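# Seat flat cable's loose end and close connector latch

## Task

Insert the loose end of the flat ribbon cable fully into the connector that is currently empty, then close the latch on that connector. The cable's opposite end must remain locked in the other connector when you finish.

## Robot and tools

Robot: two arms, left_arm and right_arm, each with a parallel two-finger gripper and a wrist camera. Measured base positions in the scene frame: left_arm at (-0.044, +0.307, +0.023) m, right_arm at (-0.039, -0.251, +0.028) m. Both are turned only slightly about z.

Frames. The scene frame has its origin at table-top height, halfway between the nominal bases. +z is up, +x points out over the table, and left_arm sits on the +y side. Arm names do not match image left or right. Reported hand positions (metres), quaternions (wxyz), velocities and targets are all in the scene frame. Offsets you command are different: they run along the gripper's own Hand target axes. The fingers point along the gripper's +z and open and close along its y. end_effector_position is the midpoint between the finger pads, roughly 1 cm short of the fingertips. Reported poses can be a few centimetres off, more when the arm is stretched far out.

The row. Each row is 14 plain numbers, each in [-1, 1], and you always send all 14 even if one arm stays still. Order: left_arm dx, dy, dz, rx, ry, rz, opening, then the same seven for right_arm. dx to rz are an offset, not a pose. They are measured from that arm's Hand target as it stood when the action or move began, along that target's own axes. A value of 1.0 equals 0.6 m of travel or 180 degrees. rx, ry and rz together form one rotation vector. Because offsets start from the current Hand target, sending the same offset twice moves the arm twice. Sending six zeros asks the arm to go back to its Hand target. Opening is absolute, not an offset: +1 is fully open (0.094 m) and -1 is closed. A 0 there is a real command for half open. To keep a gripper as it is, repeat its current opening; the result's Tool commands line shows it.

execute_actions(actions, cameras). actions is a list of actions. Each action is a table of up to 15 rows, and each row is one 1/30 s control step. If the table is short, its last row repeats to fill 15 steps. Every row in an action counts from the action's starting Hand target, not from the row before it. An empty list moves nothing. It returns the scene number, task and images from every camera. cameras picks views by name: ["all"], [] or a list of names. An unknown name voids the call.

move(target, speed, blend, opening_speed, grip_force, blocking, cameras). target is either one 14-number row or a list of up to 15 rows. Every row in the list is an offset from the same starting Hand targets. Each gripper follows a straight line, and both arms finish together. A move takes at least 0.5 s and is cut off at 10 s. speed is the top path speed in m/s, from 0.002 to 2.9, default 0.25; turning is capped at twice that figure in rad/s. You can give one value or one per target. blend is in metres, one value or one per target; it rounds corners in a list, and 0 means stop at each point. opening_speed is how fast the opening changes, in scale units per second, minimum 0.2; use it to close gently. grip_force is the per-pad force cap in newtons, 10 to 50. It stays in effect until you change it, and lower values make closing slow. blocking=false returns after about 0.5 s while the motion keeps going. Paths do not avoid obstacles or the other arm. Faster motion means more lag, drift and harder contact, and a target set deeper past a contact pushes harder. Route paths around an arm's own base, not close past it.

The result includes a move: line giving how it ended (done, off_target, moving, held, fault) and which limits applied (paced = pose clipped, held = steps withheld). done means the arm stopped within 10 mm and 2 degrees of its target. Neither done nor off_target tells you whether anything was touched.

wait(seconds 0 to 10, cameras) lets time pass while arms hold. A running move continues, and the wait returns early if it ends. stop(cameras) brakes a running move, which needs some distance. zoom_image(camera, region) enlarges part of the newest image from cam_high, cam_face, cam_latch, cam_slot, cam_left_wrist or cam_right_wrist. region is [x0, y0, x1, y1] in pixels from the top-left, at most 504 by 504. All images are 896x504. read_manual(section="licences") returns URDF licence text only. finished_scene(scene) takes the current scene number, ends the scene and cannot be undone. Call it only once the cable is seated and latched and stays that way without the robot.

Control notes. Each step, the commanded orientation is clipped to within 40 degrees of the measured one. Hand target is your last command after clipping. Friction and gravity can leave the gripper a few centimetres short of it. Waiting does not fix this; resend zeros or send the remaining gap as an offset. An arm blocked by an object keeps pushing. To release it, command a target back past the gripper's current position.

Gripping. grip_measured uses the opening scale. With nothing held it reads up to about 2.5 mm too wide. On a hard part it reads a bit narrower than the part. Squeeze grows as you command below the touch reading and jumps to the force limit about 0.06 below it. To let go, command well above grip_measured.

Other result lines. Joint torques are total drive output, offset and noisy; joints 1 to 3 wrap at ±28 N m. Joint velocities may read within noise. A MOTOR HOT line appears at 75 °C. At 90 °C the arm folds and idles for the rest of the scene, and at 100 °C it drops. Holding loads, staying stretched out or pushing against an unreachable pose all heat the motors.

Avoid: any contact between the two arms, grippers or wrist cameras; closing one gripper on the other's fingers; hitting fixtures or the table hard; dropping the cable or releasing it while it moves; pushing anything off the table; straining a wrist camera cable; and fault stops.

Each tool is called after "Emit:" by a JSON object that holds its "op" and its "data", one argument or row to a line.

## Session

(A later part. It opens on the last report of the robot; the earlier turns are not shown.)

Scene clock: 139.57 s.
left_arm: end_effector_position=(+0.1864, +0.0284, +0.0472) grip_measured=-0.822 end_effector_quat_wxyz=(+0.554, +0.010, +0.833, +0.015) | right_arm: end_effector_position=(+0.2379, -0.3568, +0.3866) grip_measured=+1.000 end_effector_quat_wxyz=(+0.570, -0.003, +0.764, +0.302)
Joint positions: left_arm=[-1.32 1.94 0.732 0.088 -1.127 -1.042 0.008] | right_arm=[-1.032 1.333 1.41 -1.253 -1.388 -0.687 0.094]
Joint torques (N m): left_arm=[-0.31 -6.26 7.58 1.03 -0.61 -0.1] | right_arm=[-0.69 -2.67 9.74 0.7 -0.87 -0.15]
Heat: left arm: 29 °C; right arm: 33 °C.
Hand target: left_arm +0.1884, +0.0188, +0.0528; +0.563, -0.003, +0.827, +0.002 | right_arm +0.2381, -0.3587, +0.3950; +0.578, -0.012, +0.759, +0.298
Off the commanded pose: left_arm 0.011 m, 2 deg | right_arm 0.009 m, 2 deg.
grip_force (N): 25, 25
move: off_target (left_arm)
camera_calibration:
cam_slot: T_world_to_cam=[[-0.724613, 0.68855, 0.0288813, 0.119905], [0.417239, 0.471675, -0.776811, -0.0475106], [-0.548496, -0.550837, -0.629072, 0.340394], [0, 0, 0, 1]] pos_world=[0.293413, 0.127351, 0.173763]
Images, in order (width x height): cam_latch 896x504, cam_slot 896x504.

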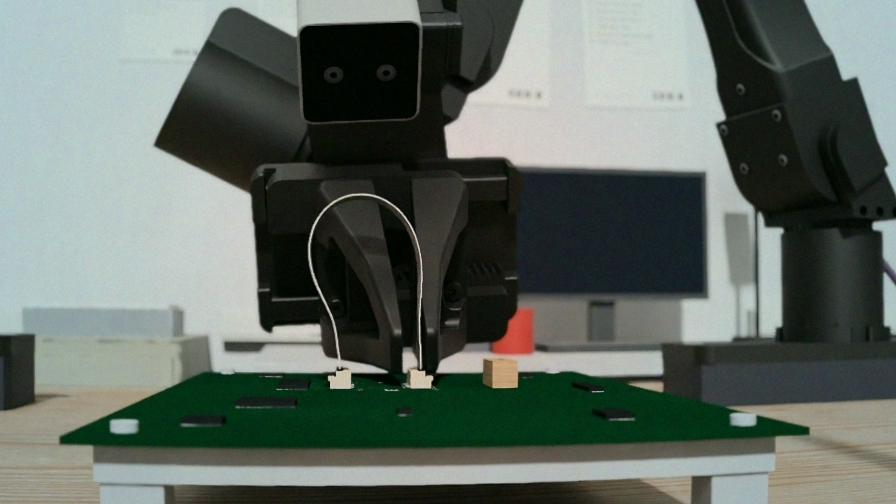

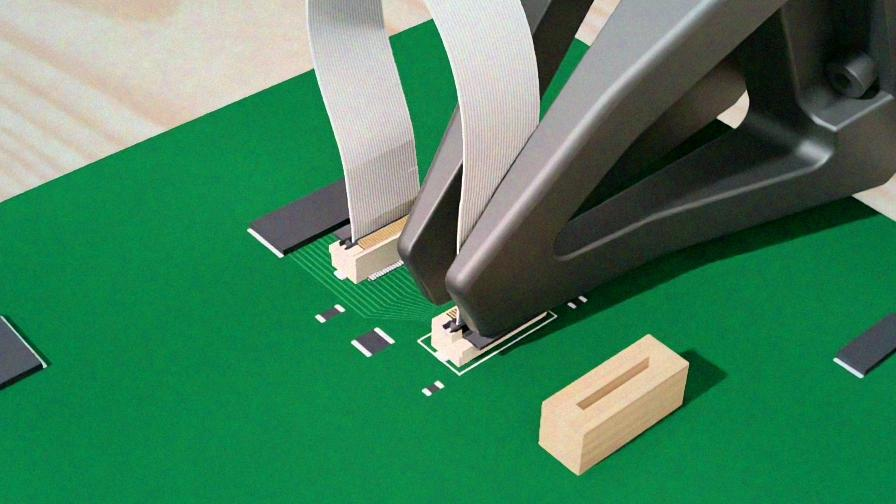

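Emit:
{"op": "move", "data": {
  "target": [0,0,0,0,0,0,-0.7,0,0,0,0,0,0,1],
  "speed": 0.01,
  "opening_speed": 0.2,
  "cameras": ["cam_latch","cam_slot"]
}}

Emit:
{"op": "zoom_image", "data": {
  "camera": "cam_latch",
  "region": [390, 340, 450, 390]
}}

Emit:
{"op": "zoom_image", "data": {
  "camera": "cam_slot",
  "region": [435, 250, 555, 350]
}}

Scene clock: 140.97 s.
left_arm: end_effector_position=(+0.1864, +0.0282, +0.0472) grip_measured=-0.703 end_effector_quat_wxyz=(+0.554, +0.009, +0.833, +0.014) | right_arm: end_effector_position=(+0.2379, -0.3568, +0.3866) grip_measured=+1.000 end_effector_quat_wxyz=(+0.570, -0.003, +0.764, +0.302)
Joint positions: left_arm=[-1.32 1.94 0.732 0.089 -1.127 -1.042 0.014] | right_arm=[-1.032 1.333 1.41 -1.253 -1.388 -0.687 0.094]
Joint torques (N m): left_arm=[-0.31 -6.26 7.58 1.02 -0.64 -0.09] | right_arm=[-0.66 -2.67 9.76 0.73 -0.88 -0.16]
Heat: left arm: 29 °C; right arm: 33 °C.
Hand target: left_arm +0.1884, +0.0188, +0.0528; +0.563, -0.003, +0.827, +0.002 | right_arm +0.2381, -0.3587, +0.3950; +0.578, -0.012, +0.759, +0.298
Off the commanded pose: left_arm 0.011 m, 2 deg | right_arm 0.009 m, 2 deg.
grip_force (N): 25, 25
move: off_target (left_arm)
camera_calibration:
cam_slot: T_world_to_cam=[[-0.724613, 0.68855, 0.0288813, 0.119905], [0.417239, 0.471675, -0.776811, -0.0475106], [-0.548496, -0.550837, -0.629072, 0.340394], [0, 0, 0, 1]] pos_world=[0.293413, 0.127351, 0.173763]
Images, in order (width x height): cam_latch 896x504, cam_slot 896x504.

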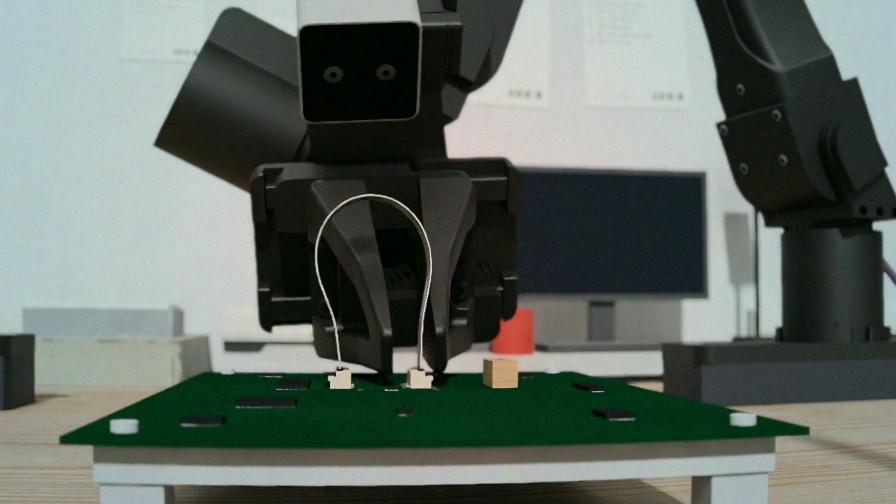

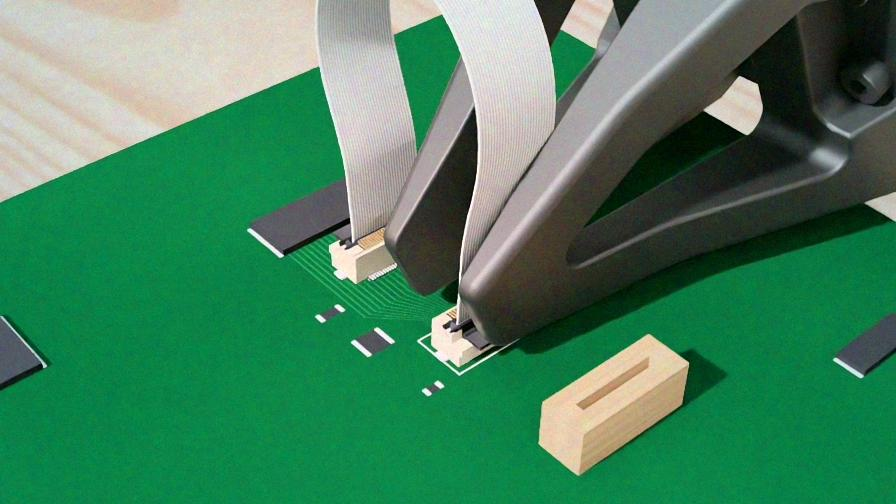

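Scaled by 8.400 from the camera's 896x504 image, which has a finer 1280x720 frame.

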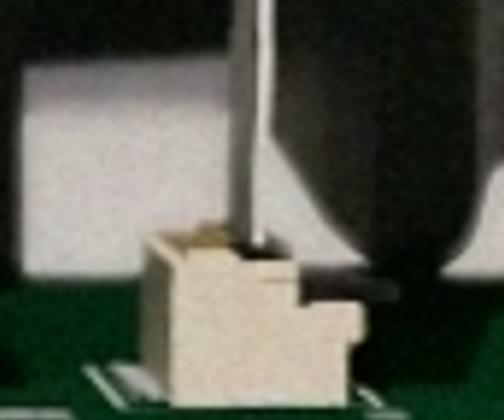

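Scaled by 4.200 from the camera's 896x504 image, which has a finer 1280x720 frame.

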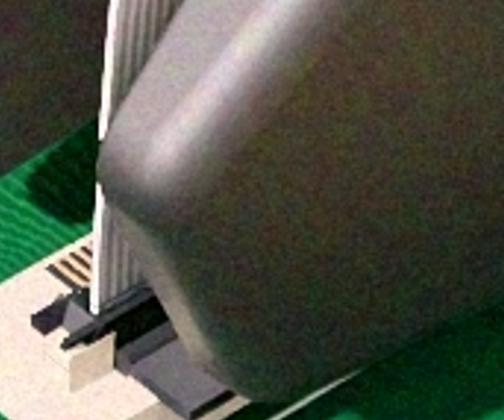

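Emit:
{"op": "move", "data": {
  "target": [-0.02328,0.00167,-0.00919,0,0,0,-0.7,0,0,0,0,0,0,1],
  "speed": 0.03,
  "cameras": ["cam_latch","cam_slot"]
}}

Emit:
{"op": "zoom_image", "data": {
  "camera": "cam_latch",
  "region": [390, 340, 450, 390]
}}

Emit:
{"op": "zoom_image", "data": {
  "camera": "cam_slot",
  "region": [435, 250, 555, 350]
}}

Scene clock: 143.57 s.
left_arm: end_effector_position=(+0.1861, +0.0295, +0.0499) grip_measured=-0.703 end_effector_quat_wxyz=(+0.552, +0.014, +0.833, +0.021) | right_arm: end_effector_position=(+0.2379, -0.3568, +0.3866) grip_measured=+1.000 end_effector_quat_wxyz=(+0.570, -0.003, +0.764, +0.302)
Joint positions: left_arm=[-1.32 1.929 0.738 0.053 -1.127 -1.042 0.014] | right_arm=[-1.032 1.333 1.41 -1.253 -1.388 -0.687 0.094]
Joint torques (N m): left_arm=[-0.28 -9.76 7.62 0.73 -0.63 -0.06] | right_arm=[-0.68 -2.71 9.8 0.72 -0.88 -0.16]
Heat: left arm: 29 °C; right arm: 33 °C.
Hand target: left_arm +0.1884, +0.0197, +0.0679; +0.563, -0.003, +0.827, +0.001 | right_arm +0.2381, -0.3587, +0.3950; +0.578, -0.012, +0.759, +0.298
Off the commanded pose: left_arm 0.021 m, 3 deg | right_arm 0.009 m, 2 deg.
grip_force (N): 25, 25
move: off_target (left_arm)
camera_calibration:
cam_slot: T_world_to_cam=[[-0.724613, 0.68855, 0.0288813, 0.119905], [0.417239, 0.471675, -0.776811, -0.0475106], [-0.548496, -0.550837, -0.629072, 0.340394], [0, 0, 0, 1]] pos_world=[0.293413, 0.127351, 0.173763]
Images, in order (width x height): cam_latch 896x504, cam_slot 896x504.

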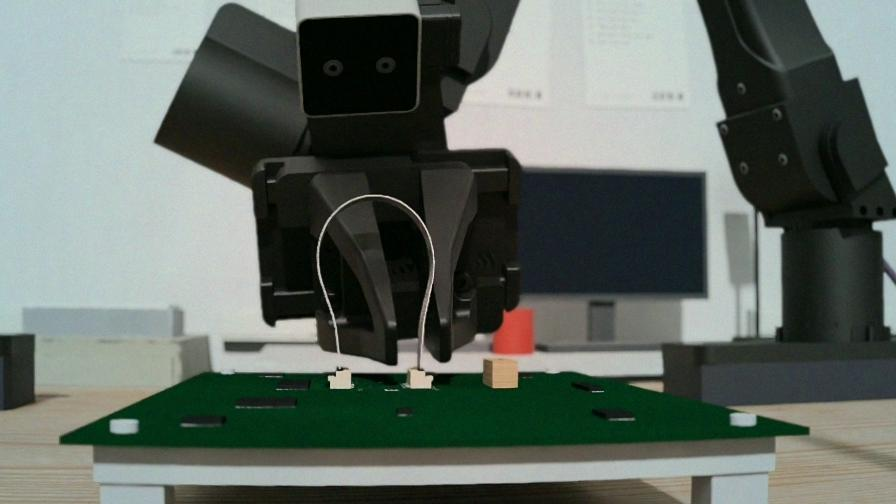

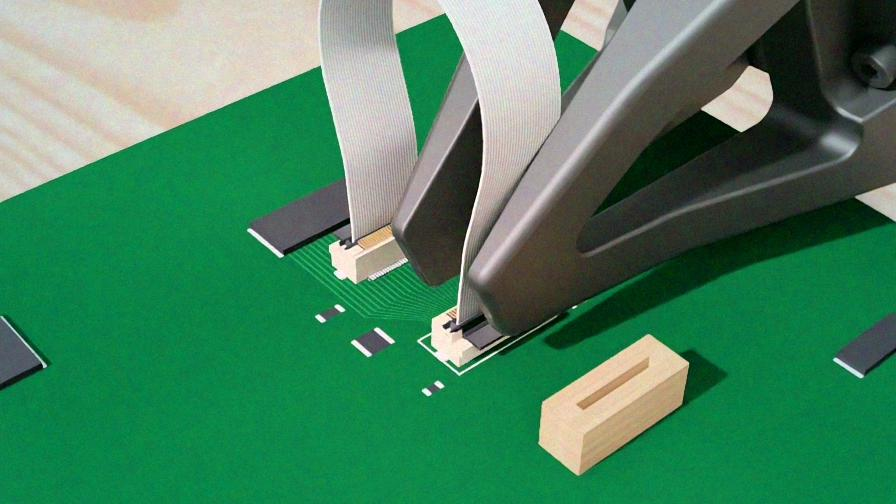

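Scaled by 8.400 from the camera's 896x504 image, which has a finer 1280x720 frame.

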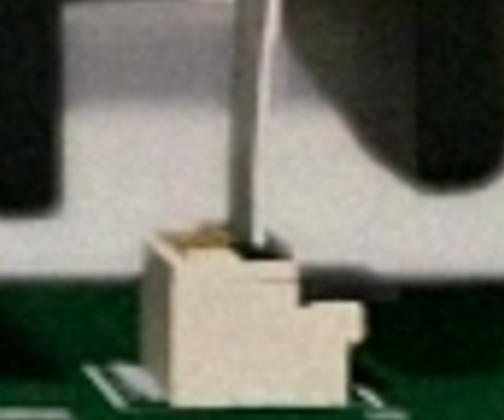

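Scaled by 4.200 from the camera's 896x504 image, which has a finer 1280x720 frame.

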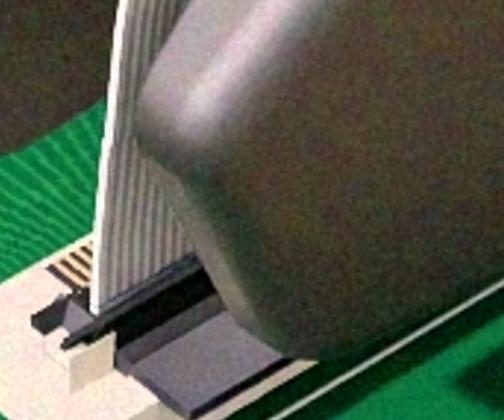

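Emit:
{"op": "move", "data": {
  "target": [
    [-0.0062,0.0005,-0.00245,0,0,0,-0.65,0,0,0,0,0,0,1],
    [-0.0062,0.0005,-0.05,0,0,0,-0.65,0,0,0,0,0,0,1]
  ],
  "speed": [0.02,0.03],
  "opening_speed": 0.2,
  "cameras": ["cam_latch","cam_slot"]
}}

Emit:
{"op": "zoom_image", "data": {
  "camera": "cam_latch",
  "region": [390, 340, 450, 390]
}}

Emit:
{"op": "zoom_image", "data": {
  "camera": "cam_slot",
  "region": [435, 250, 555, 350]
}}

Scene clock: 147.93 s.
left_arm: end_effector_position=(+0.1597, +0.0293, +0.0621) grip_measured=-0.653 end_effector_quat_wxyz=(+0.547, +0.017, +0.836, +0.023) | right_arm: end_effector_position=(+0.2379, -0.3568, +0.3866) grip_measured=+1.000 end_effector_quat_wxyz=(+0.570, -0.003, +0.764, +0.302)
Joint positions: left_arm=[-1.408 1.886 0.79 -0.23 -1.146 -1.241 0.016] | right_arm=[-1.032 1.333 1.41 -1.253 -1.388 -0.687 0.094]
Joint torques (N m): left_arm=[-0.39 -9.47 7.95 0.44 -0.82 -0.13] | right_arm=[-0.66 -2.71 9.74 0.73 -0.87 -0.17]
Heat: left arm: 29 °C; right arm: 33 °C.
Hand target: left_arm +0.1618, +0.0199, +0.0822; +0.563, -0.003, +0.827, +0.002 | right_arm +0.2381, -0.3587, +0.3950; +0.578, -0.012, +0.759, +0.298
Off the commanded pose: left_arm 0.022 m, 4 deg | right_arm 0.009 m, 2 deg.
grip_force (N): 25, 25
move: off_target (left_arm)
camera_calibration:
cam_slot: T_world_to_cam=[[-0.724613, 0.68855, 0.0288813, 0.119905], [0.417239, 0.471675, -0.776811, -0.0475106], [-0.548496, -0.550837, -0.629072, 0.340394], [0, 0, 0, 1]] pos_world=[0.293413, 0.127351, 0.173763]
Images, in order (width x height): cam_latch 896x504, cam_slot 896x504.

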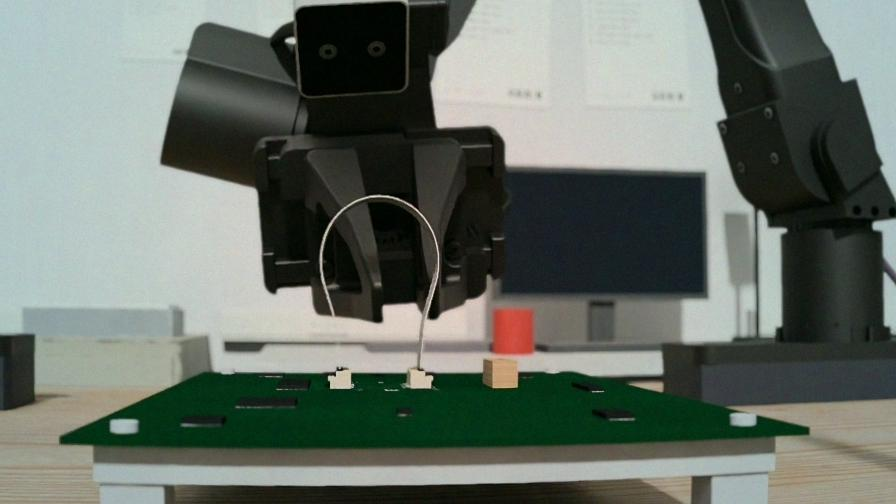

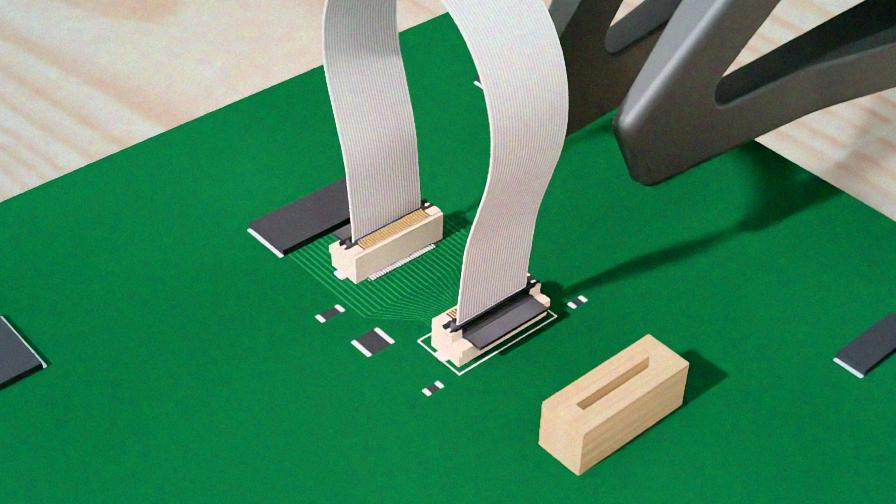

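Scaled by 8.400 from the camera's 896x504 image, which has a finer 1280x720 frame.

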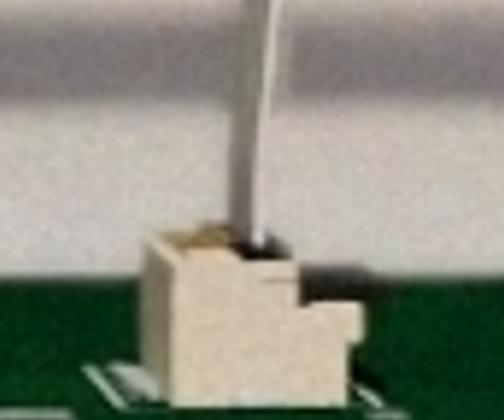

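Scaled by 4.200 from the camera's 896x504 image, which has a finer 1280x720 frame.

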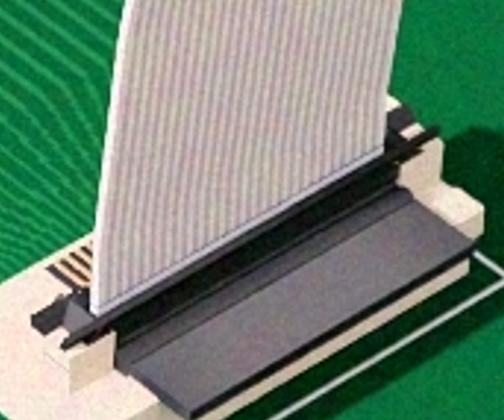

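Emit:
{"op": "zoom_image", "data": {
  "camera": "cam_slot",
  "region": [450, 280, 490, 320]
}}

Emit:
{"op": "zoom_image", "data": {
  "camera": "cam_slot",
  "region": [500, 260, 540, 300]
}}

Emit:
{"op": "zoom_image", "data": {
  "camera": "cam_latch",
  "region": [320, 345, 450, 395]
}}

Scaled by 12.600 from the camera's 896x504 image, which has a finer 1280x720 frame.

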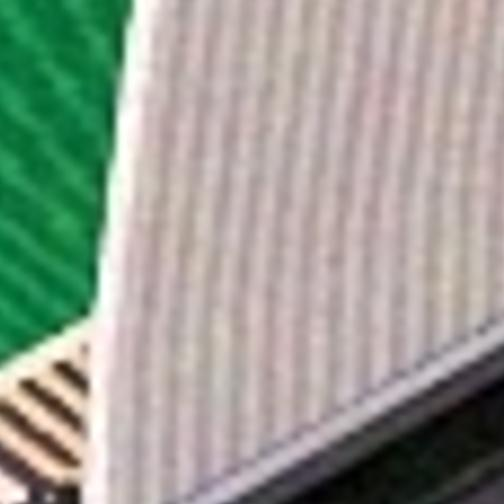

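Scaled by 12.600 from the camera's 896x504 image, which has a finer 1280x720 frame.

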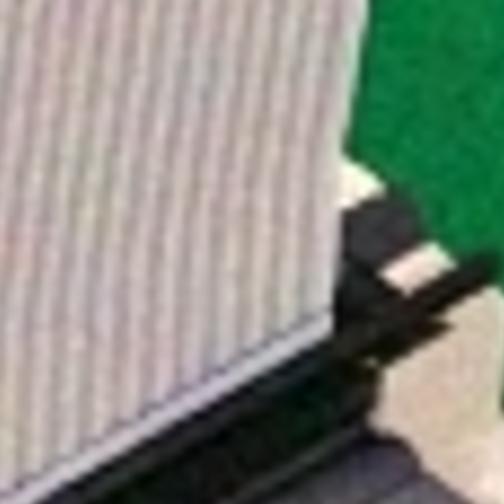

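Scaled by 3.877 from the camera's 896x504 image, which has a finer 1280x720 frame.

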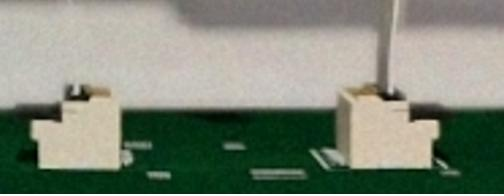

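Emit:
{"op": "move", "data": {
  "target": [0,0,-0.08,0,0,0,-0.65,0,0,0,0,0,0,1],
  "speed": 0.06,
  "cameras": ["cam_latch","cam_slot"]
}}

Emit:
{"op": "zoom_image", "data": {
  "camera": "cam_slot",
  "region": [435, 250, 555, 350]
}}

Scene clock: 151.47 s.
left_arm: end_effector_position=(+0.1161, +0.0278, +0.0878) grip_measured=-0.653 end_effector_quat_wxyz=(+0.550, +0.006, +0.835, +0.015) | right_arm: end_effector_position=(+0.2379, -0.3568, +0.3866) grip_measured=+1.000 end_effector_quat_wxyz=(+0.570, -0.003, +0.764, +0.302)
Joint positions: left_arm=[-1.564 1.876 0.925 -0.723 -1.162 -1.65 0.016] | right_arm=[-1.032 1.333 1.41 -1.253 -1.388 -0.687 0.094]
Joint torques (N m): left_arm=[-0.28 -7.27 8.2 -0.14 -0.84 -0.14] | right_arm=[-0.69 -2.67 9.76 0.72 -0.88 -0.15]
Heat: left arm: 29 °C; right arm: 33 °C.
Hand target: left_arm +0.1171, +0.0195, +0.0999; +0.563, -0.003, +0.827, +0.001 | right_arm +0.2381, -0.3587, +0.3950; +0.578, -0.012, +0.759, +0.298
Off the commanded pose: left_arm 0.015 m, 3 deg | right_arm 0.009 m, 2 deg.
grip_force (N): 25, 25
move: off_target (left_arm)
camera_calibration:
cam_slot: T_world_to_cam=[[-0.724613, 0.68855, 0.0288813, 0.119905], [0.417239, 0.471675, -0.776811, -0.0475106], [-0.548496, -0.550837, -0.629072, 0.340394], [0, 0, 0, 1]] pos_world=[0.293413, 0.127351, 0.173763]
Images, in order (width x height): cam_latch 896x504, cam_slot 896x504.

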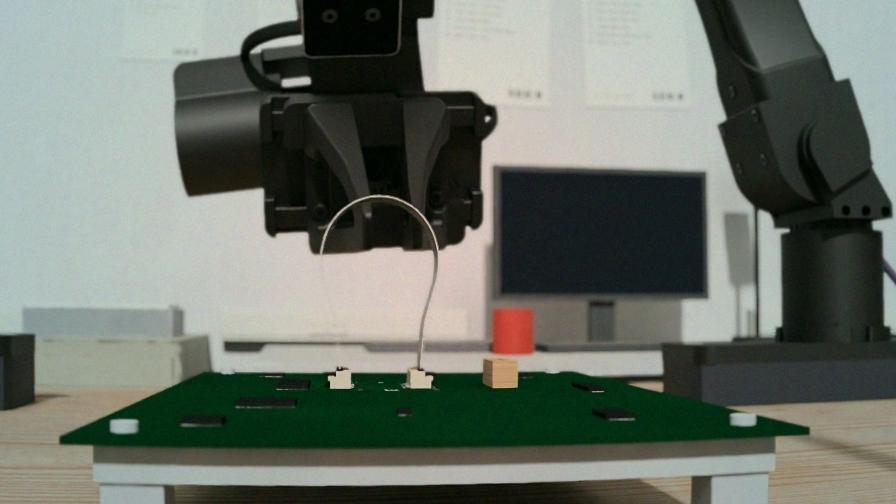

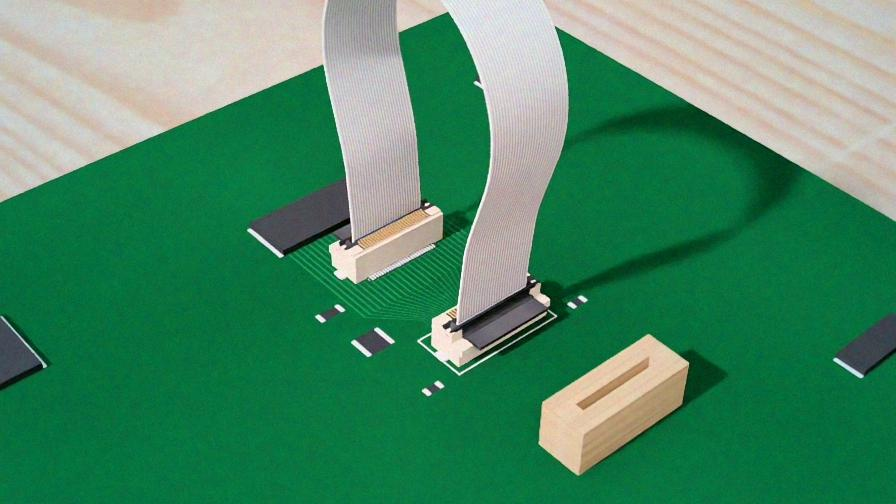

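Scaled by 4.200 from the camera's 896x504 image, which has a finer 1280x720 frame.

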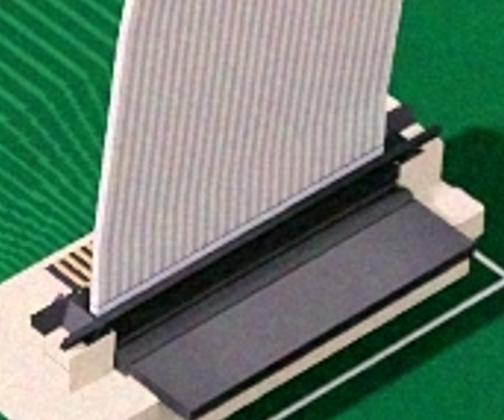

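Emit:
{"op": "finished_scene", "data": {
  "scene": 2
}}

The scene is finished: the task was done.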